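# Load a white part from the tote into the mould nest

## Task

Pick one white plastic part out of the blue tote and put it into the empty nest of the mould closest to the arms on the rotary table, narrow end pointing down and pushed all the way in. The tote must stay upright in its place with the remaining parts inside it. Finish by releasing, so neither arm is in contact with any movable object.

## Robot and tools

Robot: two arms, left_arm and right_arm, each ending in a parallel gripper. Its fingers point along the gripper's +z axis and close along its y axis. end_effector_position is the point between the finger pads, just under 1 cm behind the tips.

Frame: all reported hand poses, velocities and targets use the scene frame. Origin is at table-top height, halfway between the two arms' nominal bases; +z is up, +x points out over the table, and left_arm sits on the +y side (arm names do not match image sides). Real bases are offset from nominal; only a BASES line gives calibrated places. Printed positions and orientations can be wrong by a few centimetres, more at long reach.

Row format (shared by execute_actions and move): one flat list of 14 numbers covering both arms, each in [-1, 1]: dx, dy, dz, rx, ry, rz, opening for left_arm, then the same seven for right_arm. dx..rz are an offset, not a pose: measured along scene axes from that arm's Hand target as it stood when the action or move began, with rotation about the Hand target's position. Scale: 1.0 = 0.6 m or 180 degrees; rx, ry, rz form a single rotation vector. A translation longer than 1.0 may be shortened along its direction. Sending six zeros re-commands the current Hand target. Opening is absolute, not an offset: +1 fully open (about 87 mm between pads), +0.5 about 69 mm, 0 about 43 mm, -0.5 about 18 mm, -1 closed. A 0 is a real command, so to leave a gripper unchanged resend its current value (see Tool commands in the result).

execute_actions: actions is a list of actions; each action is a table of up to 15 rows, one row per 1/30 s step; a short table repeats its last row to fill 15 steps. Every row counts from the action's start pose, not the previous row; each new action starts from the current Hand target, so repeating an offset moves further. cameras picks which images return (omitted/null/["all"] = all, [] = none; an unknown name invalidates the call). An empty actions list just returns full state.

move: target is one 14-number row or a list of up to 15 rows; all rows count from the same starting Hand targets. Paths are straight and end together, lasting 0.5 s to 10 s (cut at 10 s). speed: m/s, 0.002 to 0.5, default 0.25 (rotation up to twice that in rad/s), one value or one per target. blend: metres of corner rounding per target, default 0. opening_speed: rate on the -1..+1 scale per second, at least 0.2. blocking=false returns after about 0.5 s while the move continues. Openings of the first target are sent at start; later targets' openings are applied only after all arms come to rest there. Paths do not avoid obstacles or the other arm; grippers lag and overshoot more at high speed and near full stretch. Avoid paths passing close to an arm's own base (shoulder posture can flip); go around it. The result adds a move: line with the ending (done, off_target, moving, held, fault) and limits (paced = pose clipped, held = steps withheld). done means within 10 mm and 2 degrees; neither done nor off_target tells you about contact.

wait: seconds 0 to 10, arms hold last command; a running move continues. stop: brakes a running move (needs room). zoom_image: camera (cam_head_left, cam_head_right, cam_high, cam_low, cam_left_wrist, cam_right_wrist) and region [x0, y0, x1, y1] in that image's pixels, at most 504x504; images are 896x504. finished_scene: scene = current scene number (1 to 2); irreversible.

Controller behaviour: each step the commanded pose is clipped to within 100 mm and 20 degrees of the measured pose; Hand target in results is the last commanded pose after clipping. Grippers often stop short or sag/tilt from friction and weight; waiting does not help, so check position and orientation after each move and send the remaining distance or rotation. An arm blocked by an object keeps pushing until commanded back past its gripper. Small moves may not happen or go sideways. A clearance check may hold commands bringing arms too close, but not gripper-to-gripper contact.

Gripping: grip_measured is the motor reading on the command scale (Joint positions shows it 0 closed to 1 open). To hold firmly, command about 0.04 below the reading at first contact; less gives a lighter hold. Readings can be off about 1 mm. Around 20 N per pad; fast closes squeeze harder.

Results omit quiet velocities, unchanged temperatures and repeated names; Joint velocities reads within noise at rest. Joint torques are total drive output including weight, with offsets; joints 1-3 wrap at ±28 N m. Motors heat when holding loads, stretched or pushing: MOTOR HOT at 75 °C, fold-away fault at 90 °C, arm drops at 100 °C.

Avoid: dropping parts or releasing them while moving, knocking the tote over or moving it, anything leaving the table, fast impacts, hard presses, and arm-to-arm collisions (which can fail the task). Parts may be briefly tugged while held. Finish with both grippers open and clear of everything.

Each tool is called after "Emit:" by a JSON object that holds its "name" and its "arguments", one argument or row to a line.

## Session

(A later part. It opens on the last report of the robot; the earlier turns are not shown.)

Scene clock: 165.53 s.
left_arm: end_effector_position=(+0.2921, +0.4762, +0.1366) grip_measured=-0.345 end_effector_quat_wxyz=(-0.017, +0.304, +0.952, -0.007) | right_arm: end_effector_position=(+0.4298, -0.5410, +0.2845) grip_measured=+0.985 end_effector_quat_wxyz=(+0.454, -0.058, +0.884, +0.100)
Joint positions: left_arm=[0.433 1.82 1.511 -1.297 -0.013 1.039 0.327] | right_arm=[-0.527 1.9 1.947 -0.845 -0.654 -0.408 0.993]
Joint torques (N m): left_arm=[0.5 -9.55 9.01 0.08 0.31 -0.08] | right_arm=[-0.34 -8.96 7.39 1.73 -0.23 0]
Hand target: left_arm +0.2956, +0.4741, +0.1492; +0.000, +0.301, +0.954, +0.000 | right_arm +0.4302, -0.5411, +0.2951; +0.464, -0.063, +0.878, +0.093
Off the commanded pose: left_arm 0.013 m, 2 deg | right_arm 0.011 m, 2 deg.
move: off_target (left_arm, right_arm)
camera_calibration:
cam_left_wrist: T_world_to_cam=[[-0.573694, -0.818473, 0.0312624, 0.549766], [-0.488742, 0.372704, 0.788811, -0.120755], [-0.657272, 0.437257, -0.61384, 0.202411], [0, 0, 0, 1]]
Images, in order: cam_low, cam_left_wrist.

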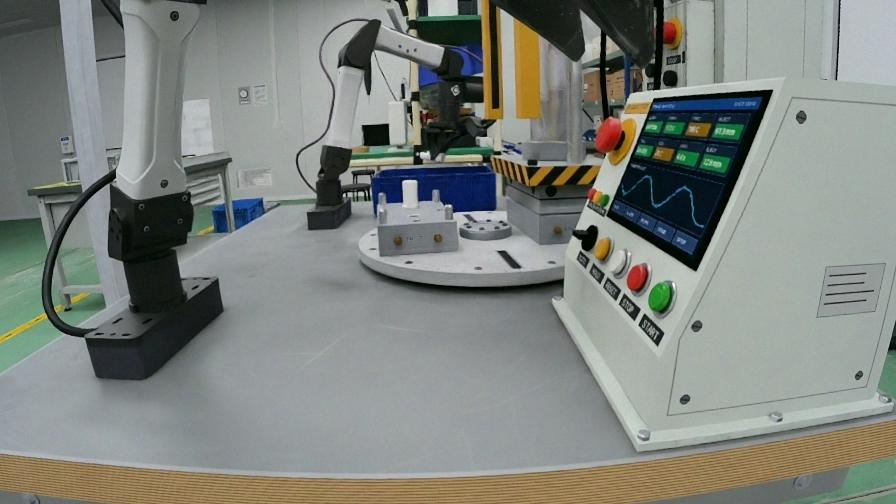

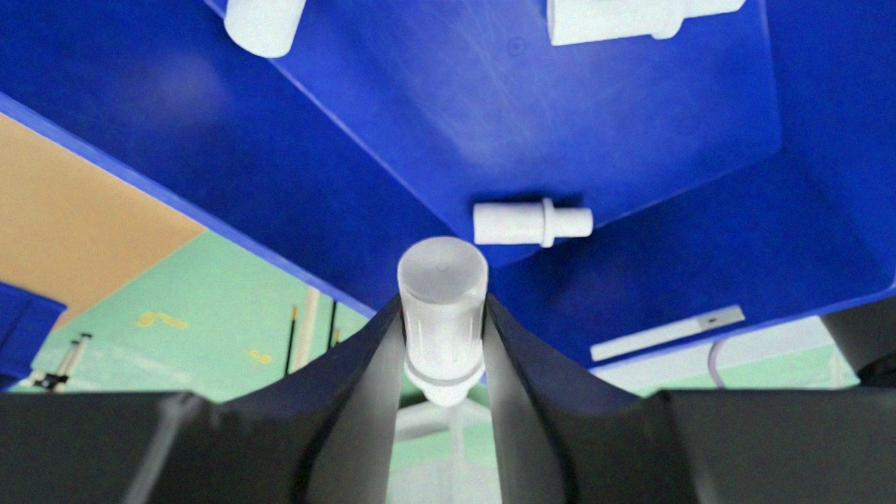

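Emit:
{"name": "move", "arguments": {
  "target": [
    [0.03,-0.02,0.15,-0.046,-0.089,0.013,-0.55,0,0,0,0,0,0,1],
    [0.057,-0.373,0.2,-0.127,-0.2445,0.036,-0.55,0,0,0,0,0,0,1],
    [-0.176,-0.84,0.185,-0.2316,-0.4446,0.0656,-0.55,0,0,0,0,0,0,1]
  ],
  "speed": 0.2,
  "blend": 0.04
}}

Scene clock: 201.80 s.
left_arm: end_effector_position=(+0.1908, -0.0306, +0.2679) grip_measured=-0.345 end_effector_quat_wxyz=(+0.696, +0.117, +0.696, -0.133) | right_arm: end_effector_position=(+0.4298, -0.5410, +0.2845) grip_measured=+0.985 end_effector_quat_wxyz=(+0.454, -0.058, +0.884, +0.100)
Joint positions: left_arm=[-1.562 1.413 0.772 0.65 -1.218 -0.014 0.327] | right_arm=[-0.527 1.9 1.947 -0.845 -0.654 -0.408 0.993]
Joint torques (N m): left_arm=[0.34 -3.73 6.6 1.56 -0.02 0.09] | right_arm=[-0.38 -9.05 7.31 1.73 -0.21 0.02]
Motor temperatures (°C): left_arm=[29 44 43 29 27 29 29] | right_arm=[31 55 45 35 27 28 31]
Hand target: left_arm +0.1901, -0.0298, +0.2603; +0.696, +0.123, +0.696, -0.123 | right_arm +0.4302, -0.5411, +0.2951; +0.464, -0.063, +0.878, +0.093
Off the commanded pose: left_arm 0.008 m, 1 deg | right_arm 0.011 m, 2 deg.
move: off_target (right_arm)
camera_calibration:
cam_left_wrist: T_world_to_cam=[[-0.355714, -0.934142, 0.0290906, 0.0281298], [-0.725208, 0.256252, -0.639068, 0.339158], [0.589526, -0.248422, -0.7686, 0.220661], [0, 0, 0, 1]]

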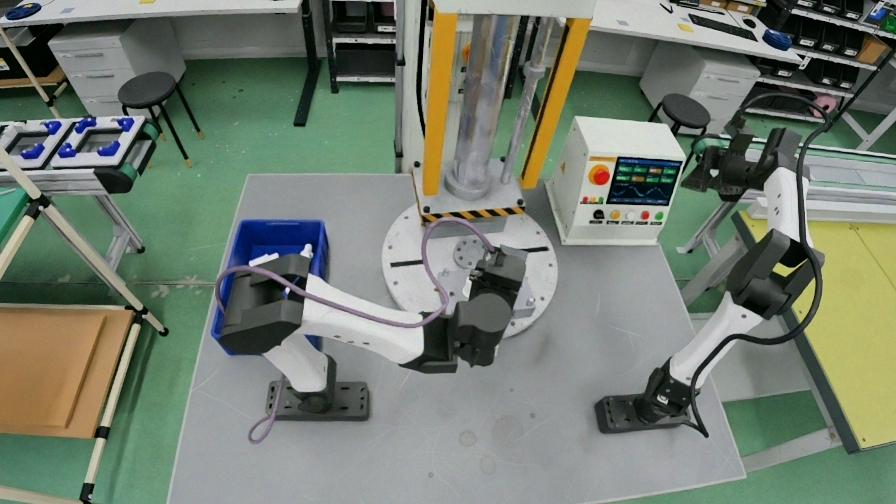

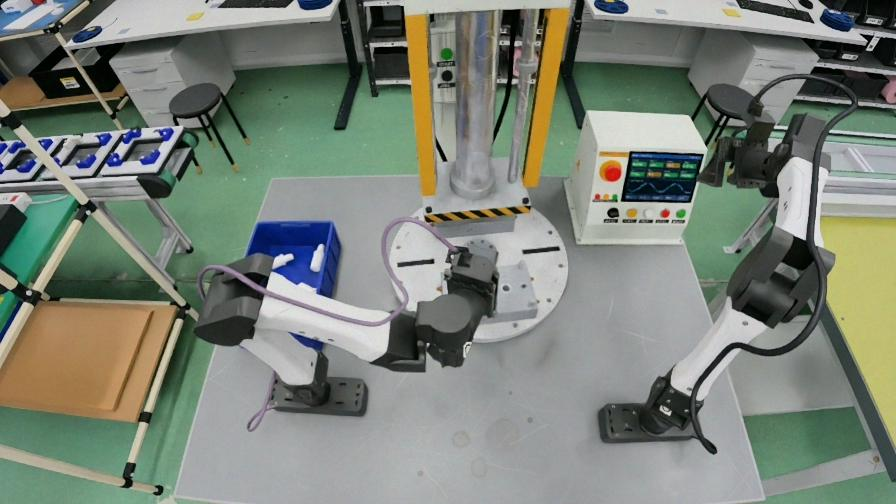

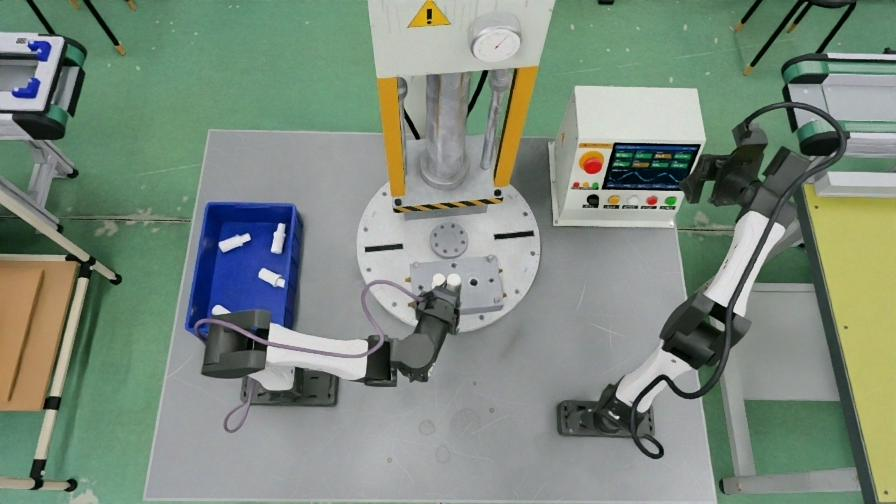

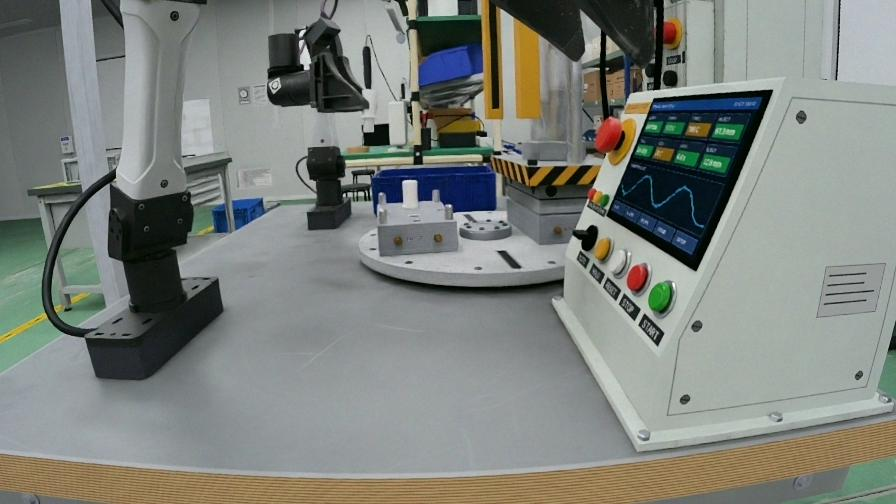

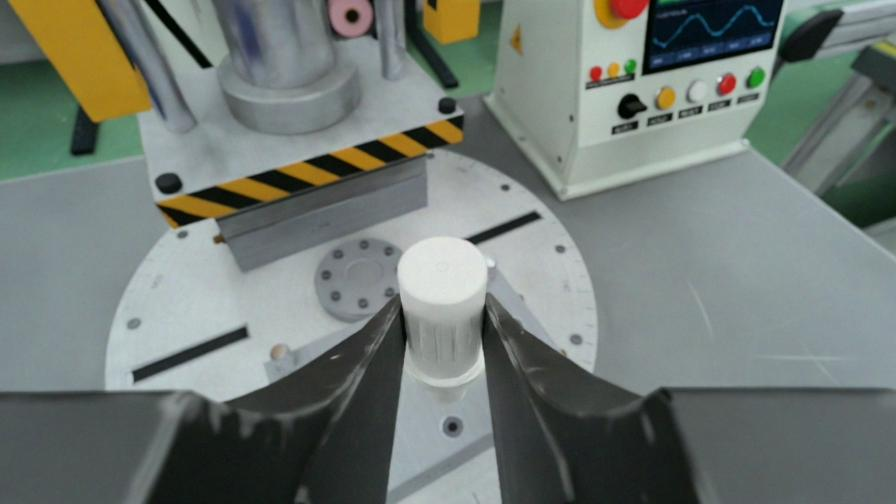

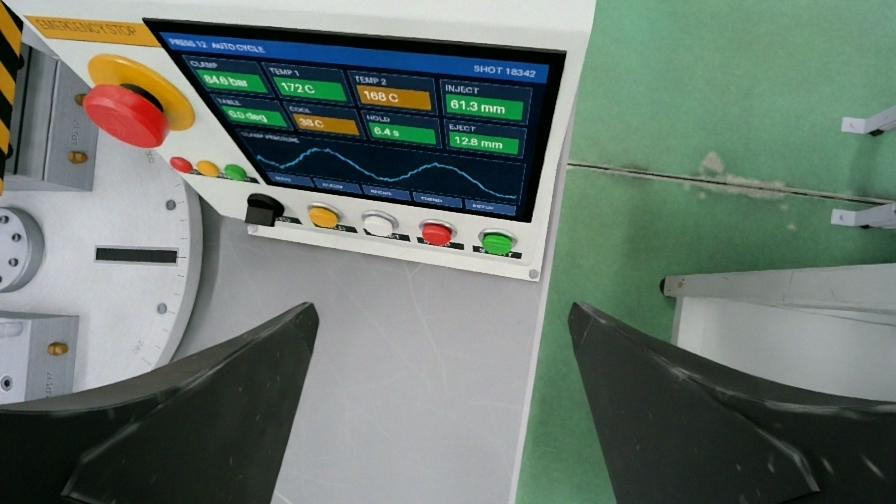

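Emit:
{"name": "zoom_image", "arguments": {
  "camera": "cam_low",
  "region": [260, 30, 460, 260]
}}

Emit:
{"name": "zoom_image", "arguments": {
  "camera": "cam_high",
  "region": [370, 220, 530, 380]
}}

Emit:
{"name": "zoom_image", "arguments": {
  "camera": "cam_head_right",
  "region": [380, 200, 580, 380]
}}

Scaled by 2.191 from the camera's 896x504 image, which has a finer 1280x720 frame.

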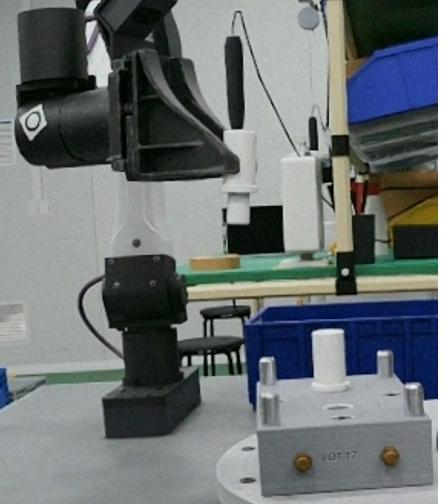

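Scaled by 3.150 from the camera's 896x504 image, which has a finer 1280x720 frame.

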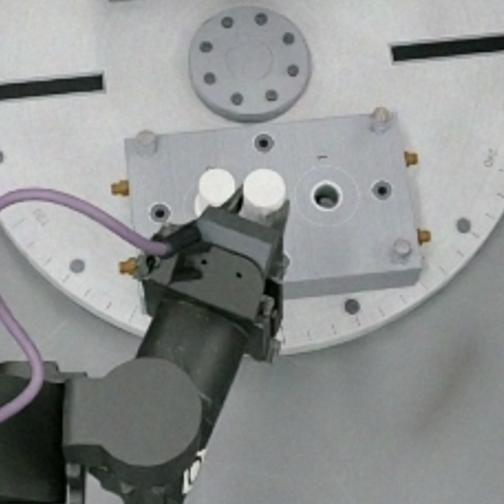

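Scaled by 2.520 from the camera's 896x504 image, which has a finer 1280x720 frame.

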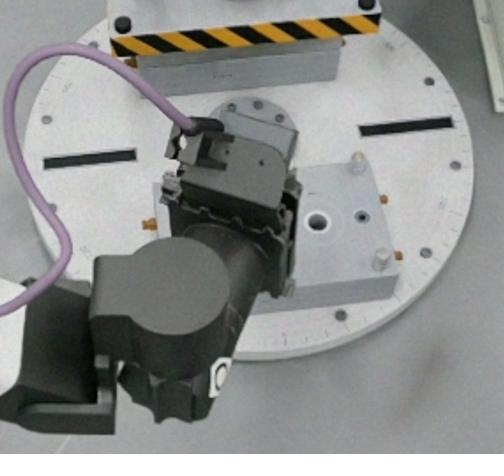

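Emit:
{"name": "move", "arguments": {
  "target": [0.008,-0.047,-0.117,-0.0095,-0.0261,0,-0.55,0,0,0,0,0,0,1],
  "speed": 0.15,
  "cameras": ["cam_left_wrist","cam_low","cam_high"]
}}

Emit:
{"name": "zoom_image", "arguments": {
  "camera": "cam_low",
  "region": [260, 30, 460, 260]
}}

Emit:
{"name": "zoom_image", "arguments": {
  "camera": "cam_high",
  "region": [370, 220, 530, 380]
}}

Scene clock: 236.47 s.
left_arm: end_effector_position=(+0.1941, -0.0588, +0.1978) grip_measured=-0.345 end_effector_quat_wxyz=(+0.726, +0.107, +0.666, -0.135) | right_arm: end_effector_position=(+0.4298, -0.5410, +0.2845) grip_measured=+0.985 end_effector_quat_wxyz=(+0.454, -0.058, +0.884, +0.100)
Joint positions: left_arm=[-1.562 1.822 0.681 1.405 -1.219 0.224 0.327] | right_arm=[-0.527 1.9 1.947 -0.845 -0.654 -0.408 0.993]
Joint torques (N m): left_arm=[0.87 -5.12 4.72 1.42 0.32 0.12] | right_arm=[-0.32 -8.96 7.28 1.76 -0.22 0]
Motor temperatures (°C): left_arm=[29 39 42 31 27 29 29] | right_arm=[31 56 45 35 27 28 31]
Hand target: left_arm +0.1949, -0.0580, +0.1900; +0.726, +0.117, +0.665, -0.128 | right_arm +0.4302, -0.5411, +0.2951; +0.464, -0.063, +0.878, +0.093
Off the commanded pose: left_arm 0.008 m, 1 deg | right_arm 0.011 m, 2 deg.
move: off_target (right_arm)
camera_calibration:
cam_left_wrist: T_world_to_cam=[[-0.346991, -0.937372, 0.0305168, 0.00293336], [-0.673709, 0.226489, -0.703434, 0.304957], [0.652468, -0.264644, -0.710105, 0.133081], [0, 0, 0, 1]]
Images, in order: cam_high, cam_low, cam_left_wrist.

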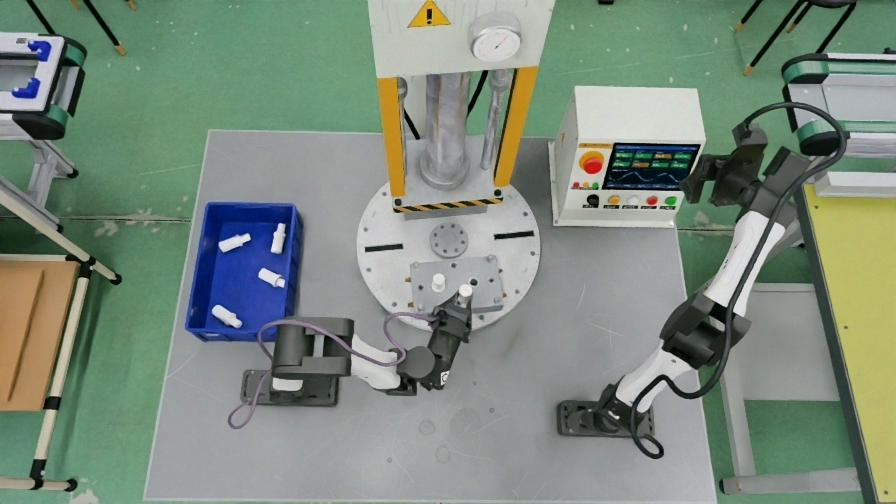

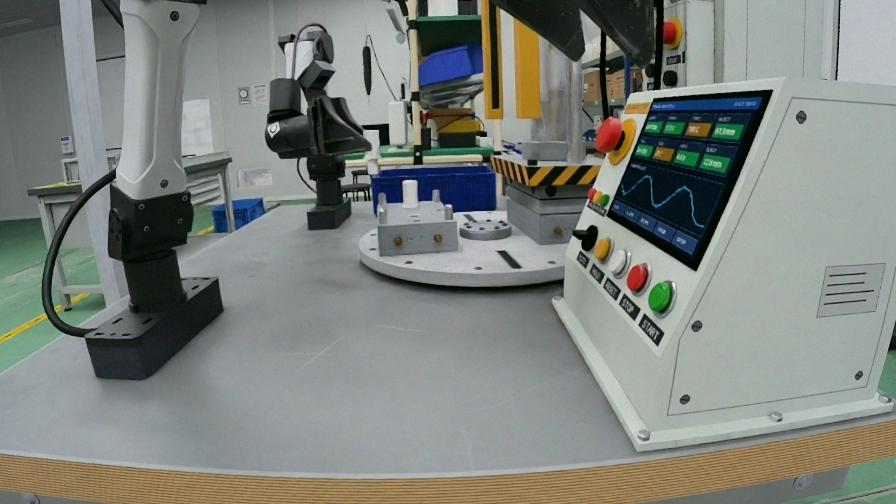

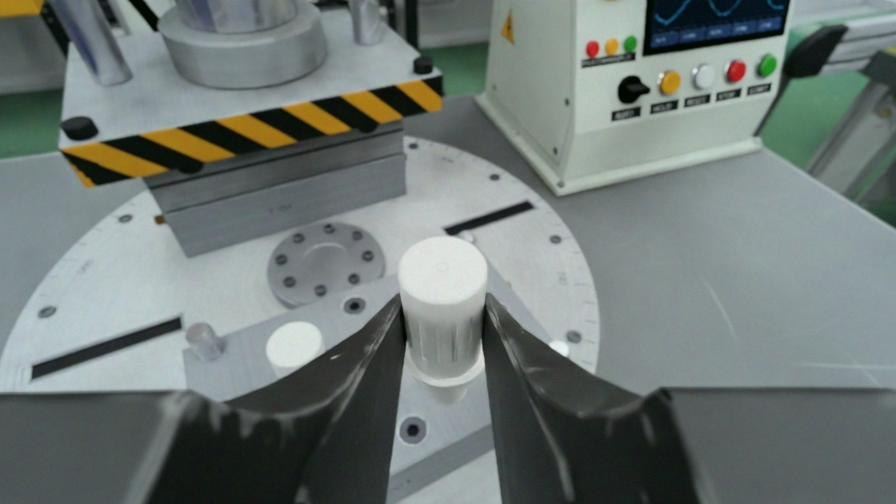

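Scaled by 2.191 from the camera's 896x504 image, which has a finer 1280x720 frame.

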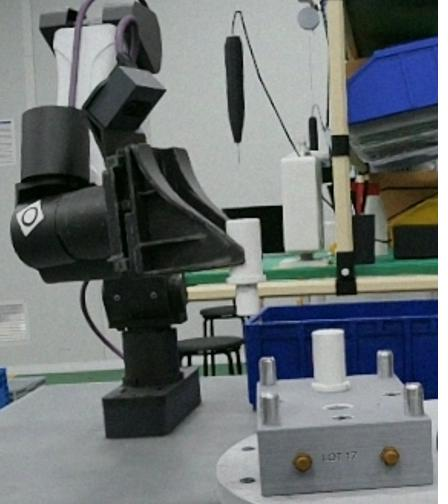

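Scaled by 3.150 from the camera's 896x504 image, which has a finer 1280x720 frame.

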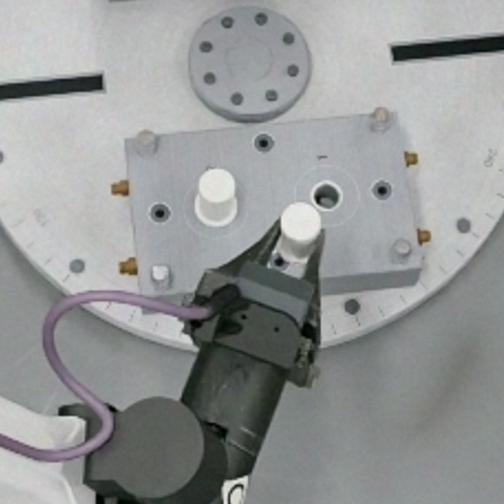

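Emit:
{"name": "move", "arguments": {
  "target": [
    [0.11,-0.0387,-0.02,0,0,0,-0.55,0,0,0,0,0,0,1],
    [0.11,-0.0387,-0.078,0,0,0,-0.55,0,0,0,0,0,0,1]
  ],
  "speed": 0.1,
  "cameras": ["cam_left_wrist","cam_low","cam_high","cam_head_left","cam_head_right"]
}}

Emit:
{"name": "zoom_image", "arguments": {
  "camera": "cam_low",
  "region": [320, 100, 500, 280]
}}

Emit:
{"name": "zoom_image", "arguments": {
  "camera": "cam_high",
  "region": [390, 230, 530, 350]
}}

Emit:
{"name": "zoom_image", "arguments": {
  "camera": "cam_head_left",
  "region": [380, 200, 580, 380]
}}

Emit:
{"name": "zoom_image", "arguments": {
  "camera": "cam_left_wrist",
  "region": [290, 200, 650, 504]
}}

Scene clock: 261.47 s.
left_arm: end_effector_position=(+0.2592, -0.0781, +0.1469) grip_measured=-0.345 end_effector_quat_wxyz=(+0.726, +0.117, +0.667, -0.123) | right_arm: end_effector_position=(+0.4298, -0.5410, +0.2845) grip_measured=+0.985 end_effector_quat_wxyz=(+0.454, -0.058, +0.884, +0.100)
Joint positions: left_arm=[-1.371 2.051 0.762 1.455 -1.036 0.148 0.327] | right_arm=[-0.527 1.9 1.947 -0.845 -0.654 -0.408 0.993]
Joint torques (N m): left_arm=[1.11 -6.26 5.9 1.6 0.31 -0.04] | right_arm=[-0.34 -8.95 7.23 1.76 -0.24 -0.02]
Hand target: left_arm +0.2609, -0.0812, +0.1432; +0.726, +0.117, +0.665, -0.128 | right_arm +0.4302, -0.5411, +0.2951; +0.464, -0.063, +0.878, +0.093
Off the commanded pose: left_arm 0.005 m, 1 deg | right_arm 0.011 m, 2 deg.
move: off_target (right_arm)
camera_calibration:
cam_left_wrist: T_world_to_cam=[[-0.342343, -0.939575, 0.000138443, 0.0120558], [-0.671706, 0.244639, -0.699259, 0.317656], [0.656972, -0.239479, -0.714869, 0.0508833], [0, 0, 0, 1]]
Images, in order: cam_head_left, cam_head_right, cam_high, cam_low, cam_left_wrist.

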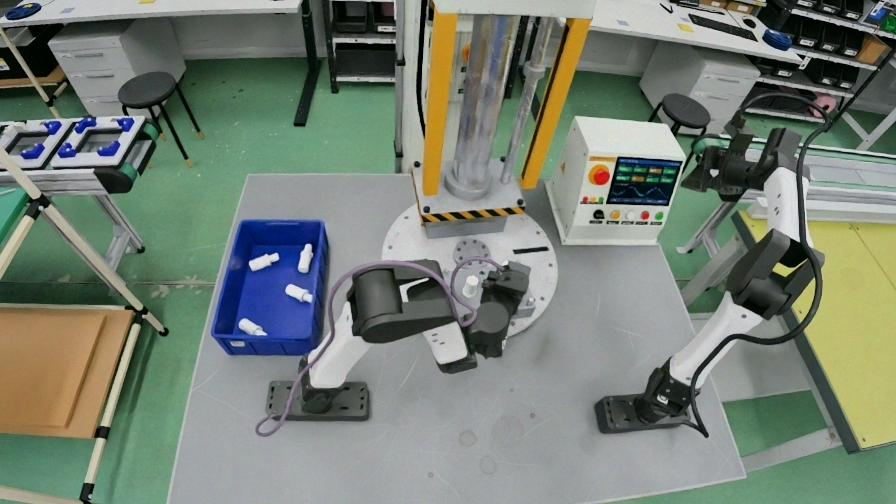

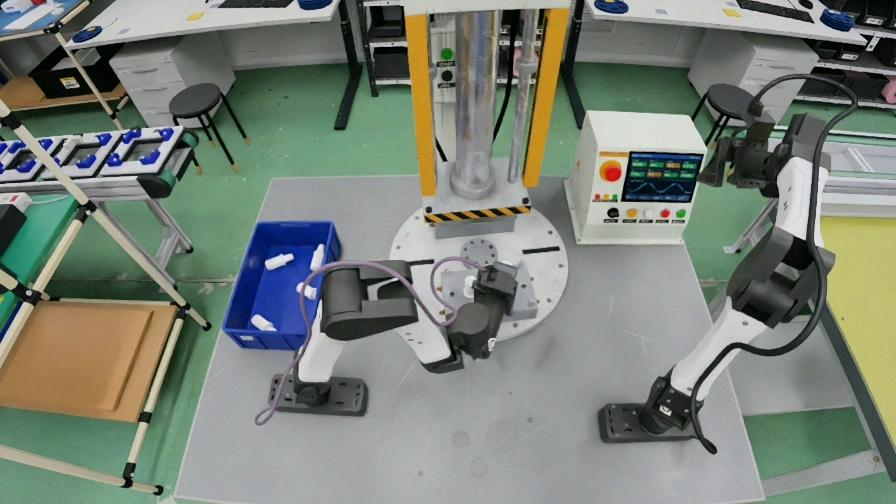

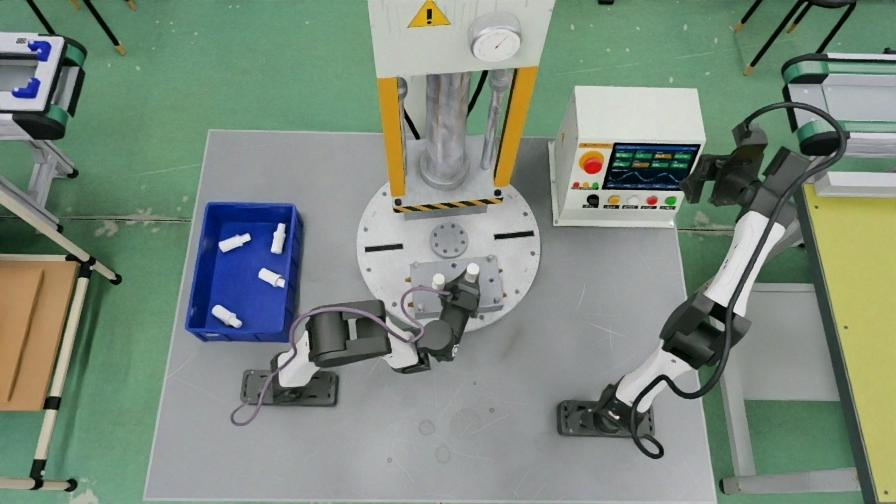

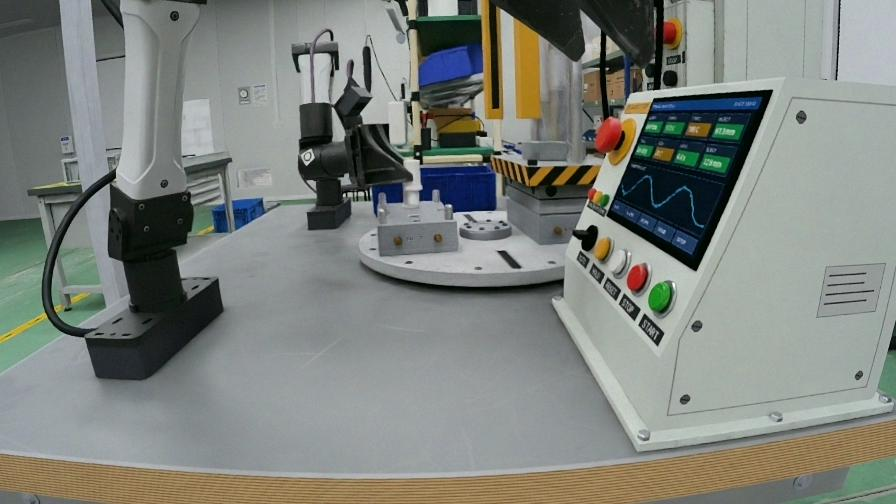

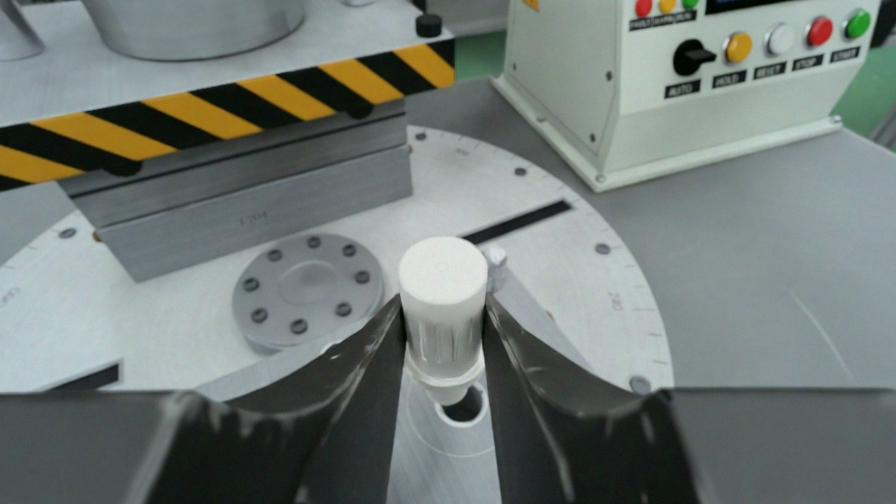

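Scaled by 2.800 from the camera's 896x504 image, which has a finer 1280x720 frame.

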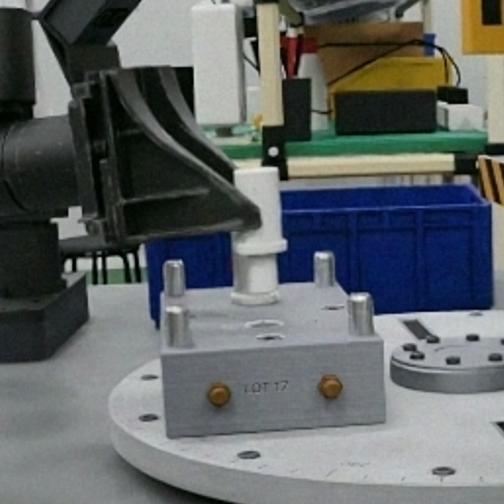

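Scaled by 3.600 from the camera's 896x504 image, which has a finer 1280x720 frame.

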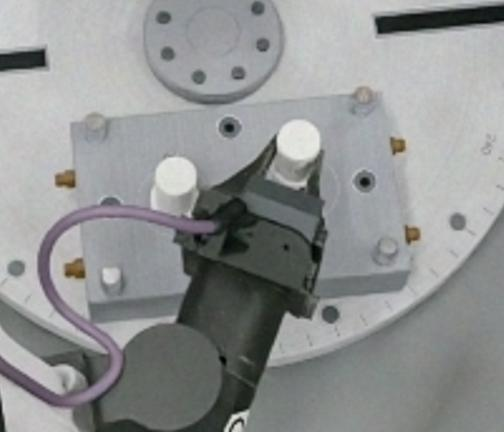

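Scaled by 2.520 from the camera's 896x504 image, which has a finer 1280x720 frame.

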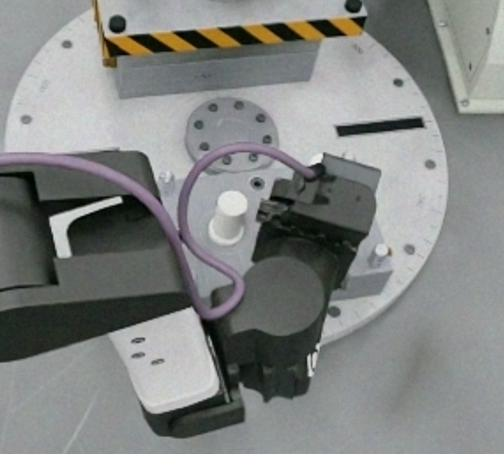

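Scaled by 1.400 from the camera's 896x504 image, which has a finer 1280x720 frame.

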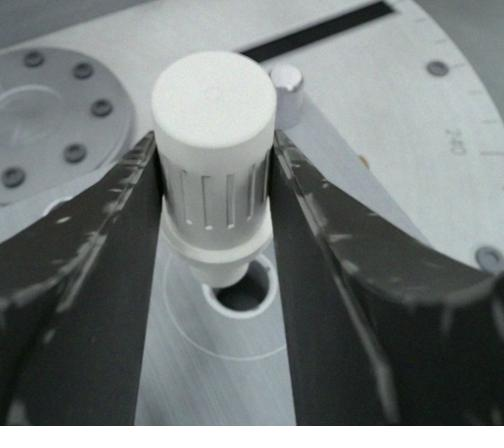

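Emit:
{"name": "move", "arguments": {
  "target": [-0.001,-0.011,0,0,0,0,-0.55,0,0,0,0,0,0,1],
  "speed": 0.05,
  "cameras": ["cam_left_wrist","cam_low"]
}}

Emit:
{"name": "zoom_image", "arguments": {
  "camera": "cam_left_wrist",
  "region": [350, 300, 550, 480]
}}

Emit:
{"name": "zoom_image", "arguments": {
  "camera": "cam_low",
  "region": [370, 140, 470, 260]
}}

Scene clock: 275.50 s.
left_arm: end_effector_position=(+0.2599, -0.0818, +0.1462) grip_measured=-0.345 end_effector_quat_wxyz=(+0.726, +0.116, +0.666, -0.124) | right_arm: end_effector_position=(+0.4298, -0.5410, +0.2845) grip_measured=+0.985 end_effector_quat_wxyz=(+0.454, -0.058, +0.884, +0.100)
Joint positions: left_arm=[-1.371 2.065 0.778 1.455 -1.035 0.148 0.327] | right_arm=[-0.527 1.9 1.947 -0.845 -0.654 -0.408 0.993]
Joint torques (N m): left_arm=[0.66 -6.27 7.05 1.48 0.26 -0.02] | right_arm=[-0.31 -8.94 7.41 1.72 -0.25 -0.02]
Heat: left arm: 41 °C; right arm: 57 °C.
Hand target: left_arm +0.2603, -0.0878, +0.1431; +0.726, +0.117, +0.665, -0.128 | right_arm +0.4302, -0.5411, +0.2951; +0.464, -0.063, +0.878, +0.093
Off the commanded pose: left_arm 0.007 m, 0 deg | right_arm 0.011 m, 2 deg.
move: off_target (right_arm)
camera_calibration:
cam_left_wrist: T_world_to_cam=[[-0.342697, -0.939441, 0.00305579, 0.00844631], [-0.671123, 0.242539, -0.700549, 0.318372], [0.657383, -0.242127, -0.713598, 0.0484996], [0, 0, 0, 1]]
Images, in order: cam_low, cam_left_wrist.

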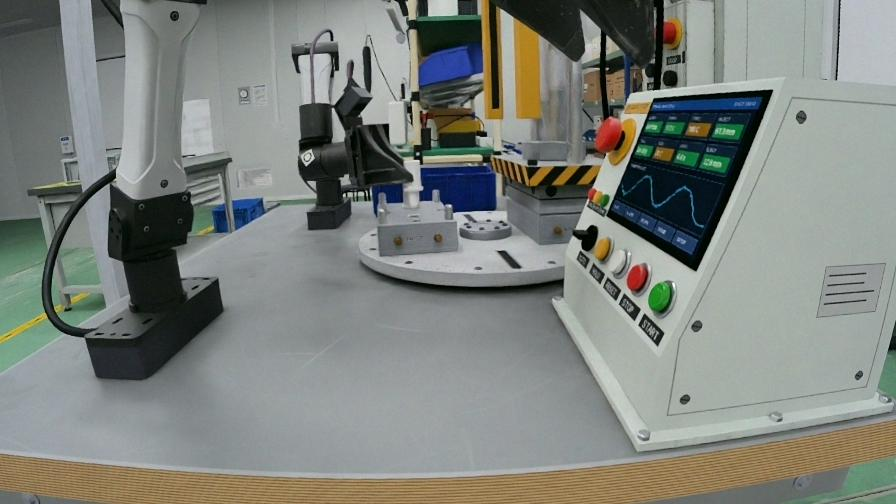

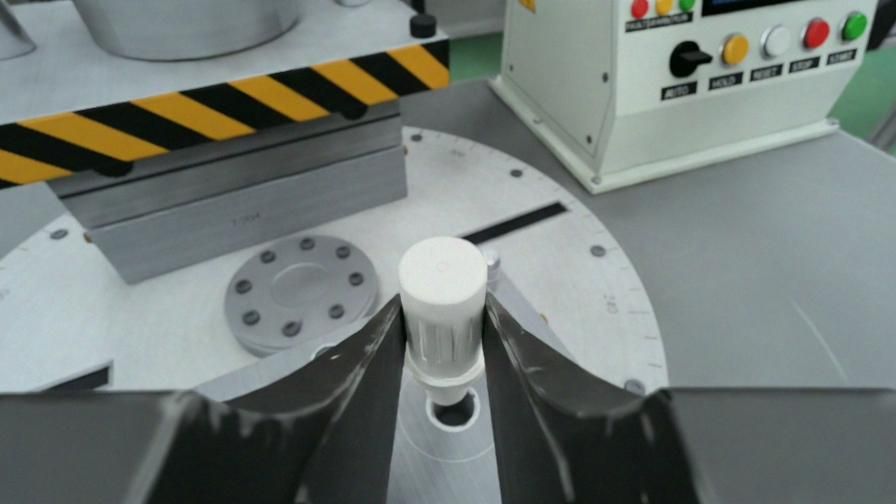

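Scaled by 2.520 from the camera's 896x504 image, which has a finer 1280x720 frame.

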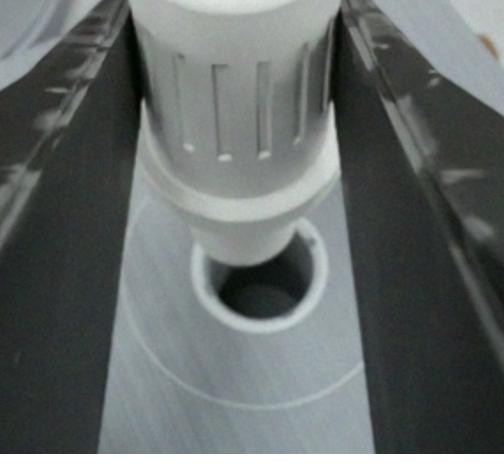

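Scaled by 4.200 from the camera's 896x504 image, which has a finer 1280x720 frame.

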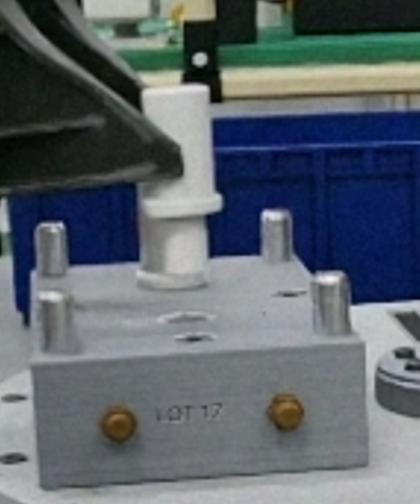

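Emit:
{"name": "move", "arguments": {
  "target": [-0.0035,-0.006,-0.009,0,0,0,-0.55,0,0,0,0,0,0,1],
  "speed": 0.05,
  "cameras": ["cam_left_wrist","cam_low"]
}}

Emit:
{"name": "zoom_image", "arguments": {
  "camera": "cam_left_wrist",
  "region": [350, 300, 550, 480]
}}

Emit:
{"name": "zoom_image", "arguments": {
  "camera": "cam_low",
  "region": [370, 140, 470, 260]
}}

Scene clock: 293.20 s.
left_arm: end_effector_position=(+0.2604, -0.0848, +0.1389) grip_measured=-0.345 end_effector_quat_wxyz=(+0.725, +0.120, +0.668, -0.121) | right_arm: end_effector_position=(+0.4298, -0.5410, +0.2845) grip_measured=+0.985 end_effector_quat_wxyz=(+0.454, -0.058, +0.884, +0.100)
Joint positions: left_arm=[-1.371 2.093 0.791 1.458 -1.035 0.148 0.327] | right_arm=[-0.527 1.9 1.947 -0.845 -0.654 -0.408 0.993]
Joint torques (N m): left_arm=[0.06 -6.43 7.04 1.57 0.17 0] | right_arm=[-0.34 -8.96 7.31 1.76 -0.22 0.01]
Hand target: left_arm +0.2582, -0.0914, +0.1377; +0.726, +0.117, +0.665, -0.128 | right_arm +0.4302, -0.5411, +0.2951; +0.464, -0.063, +0.878, +0.093
Off the commanded pose: left_arm 0.007 m, 1 deg | right_arm 0.011 m, 2 deg.
move: off_target (right_arm)
camera_calibration:
cam_left_wrist: T_world_to_cam=[[-0.342701, -0.93942, -0.00677567, 0.00719609], [-0.672613, 0.250392, -0.696344, 0.314884], [0.655856, -0.234081, -0.717676, 0.0438676], [0, 0, 0, 1]]
Images, in order: cam_low, cam_left_wrist.

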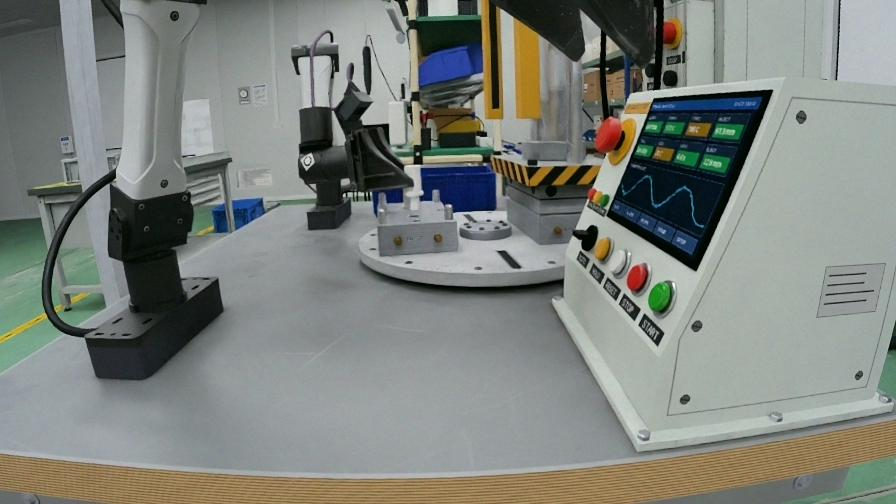

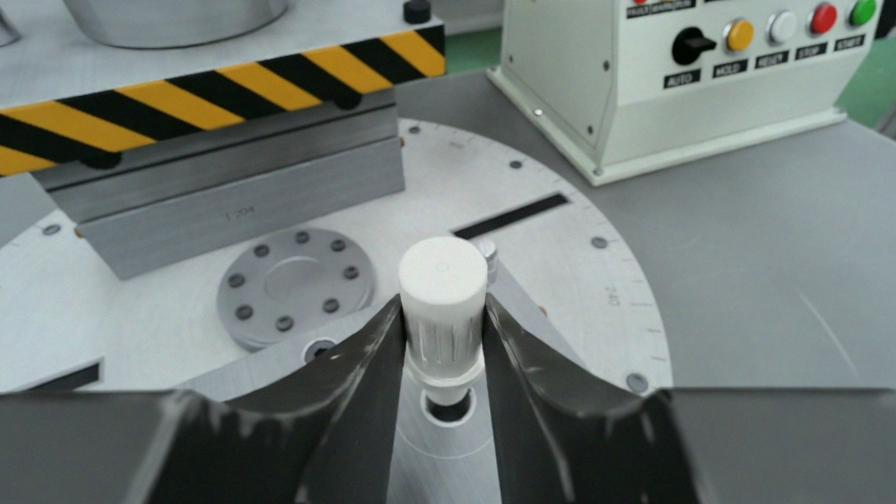

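Scaled by 2.520 from the camera's 896x504 image, which has a finer 1280x720 frame.

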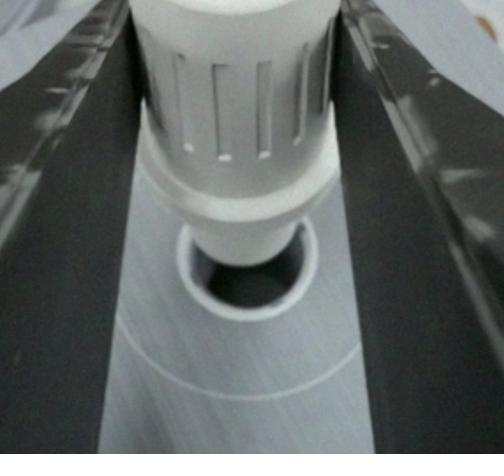

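Scaled by 4.200 from the camera's 896x504 image, which has a finer 1280x720 frame.

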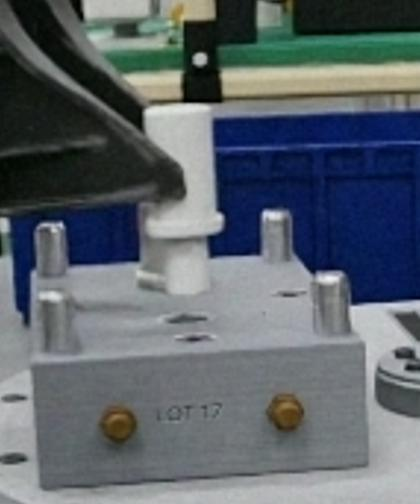

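Emit:
{"name": "move", "arguments": {
  "target": [-0.0015,0,-0.022,0,0,0,-0.55,0,0,0,0,0,0,1],
  "speed": 0.04,
  "cameras": ["cam_left_wrist","cam_low"]
}}

Emit:
{"name": "zoom_image", "arguments": {
  "camera": "cam_left_wrist",
  "region": [350, 300, 550, 480]
}}

Emit:
{"name": "zoom_image", "arguments": {
  "camera": "cam_low",
  "region": [370, 140, 470, 260]
}}

Scene clock: 304.47 s.
left_arm: end_effector_position=(+0.2593, -0.0856, +0.1263) grip_measured=-0.345 end_effector_quat_wxyz=(+0.725, +0.120, +0.667, -0.122) | right_arm: end_effector_position=(+0.4298, -0.5410, +0.2845) grip_measured=+0.985 end_effector_quat_wxyz=(+0.454, -0.058, +0.884, +0.100)
Joint positions: left_arm=[-1.374 2.143 0.791 1.51 -1.036 0.148 0.327] | right_arm=[-0.527 1.9 1.947 -0.845 -0.654 -0.408 0.993]
Joint torques (N m): left_arm=[0.1 -6.54 6.67 1.6 0.15 0] | right_arm=[-0.39 -8.95 7.38 1.74 -0.21 0.01]
Hand target: left_arm +0.2572, -0.0914, +0.1246; +0.726, +0.117, +0.665, -0.128 | right_arm +0.4302, -0.5411, +0.2951; +0.464, -0.063, +0.878, +0.093
Off the commanded pose: left_arm 0.006 m, 1 deg | right_arm 0.011 m, 2 deg.
move: off_target (right_arm)
camera_calibration:
cam_left_wrist: T_world_to_cam=[[-0.345212, -0.938509, -0.00543397, 0.00653046], [-0.671787, 0.251138, -0.696873, 0.305437], [0.655387, -0.236918, -0.717174, 0.0352375], [0, 0, 0, 1]]
Images, in order: cam_low, cam_left_wrist.

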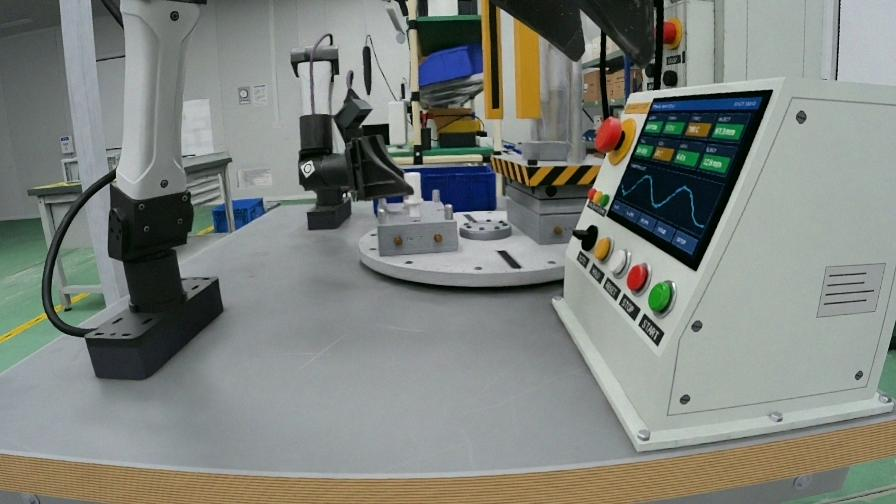

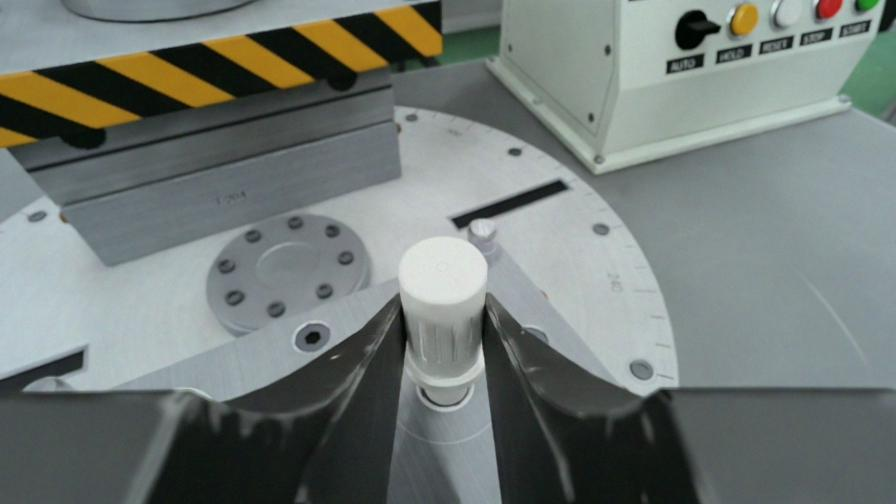

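Scaled by 2.520 from the camera's 896x504 image, which has a finer 1280x720 frame.

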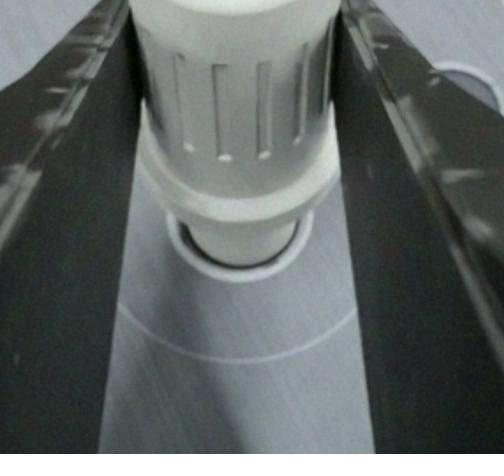

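Scaled by 4.200 from the camera's 896x504 image, which has a finer 1280x720 frame.

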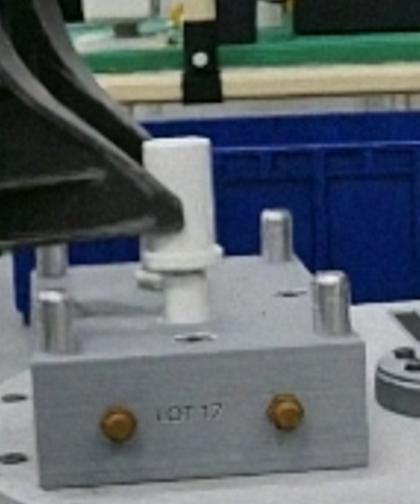

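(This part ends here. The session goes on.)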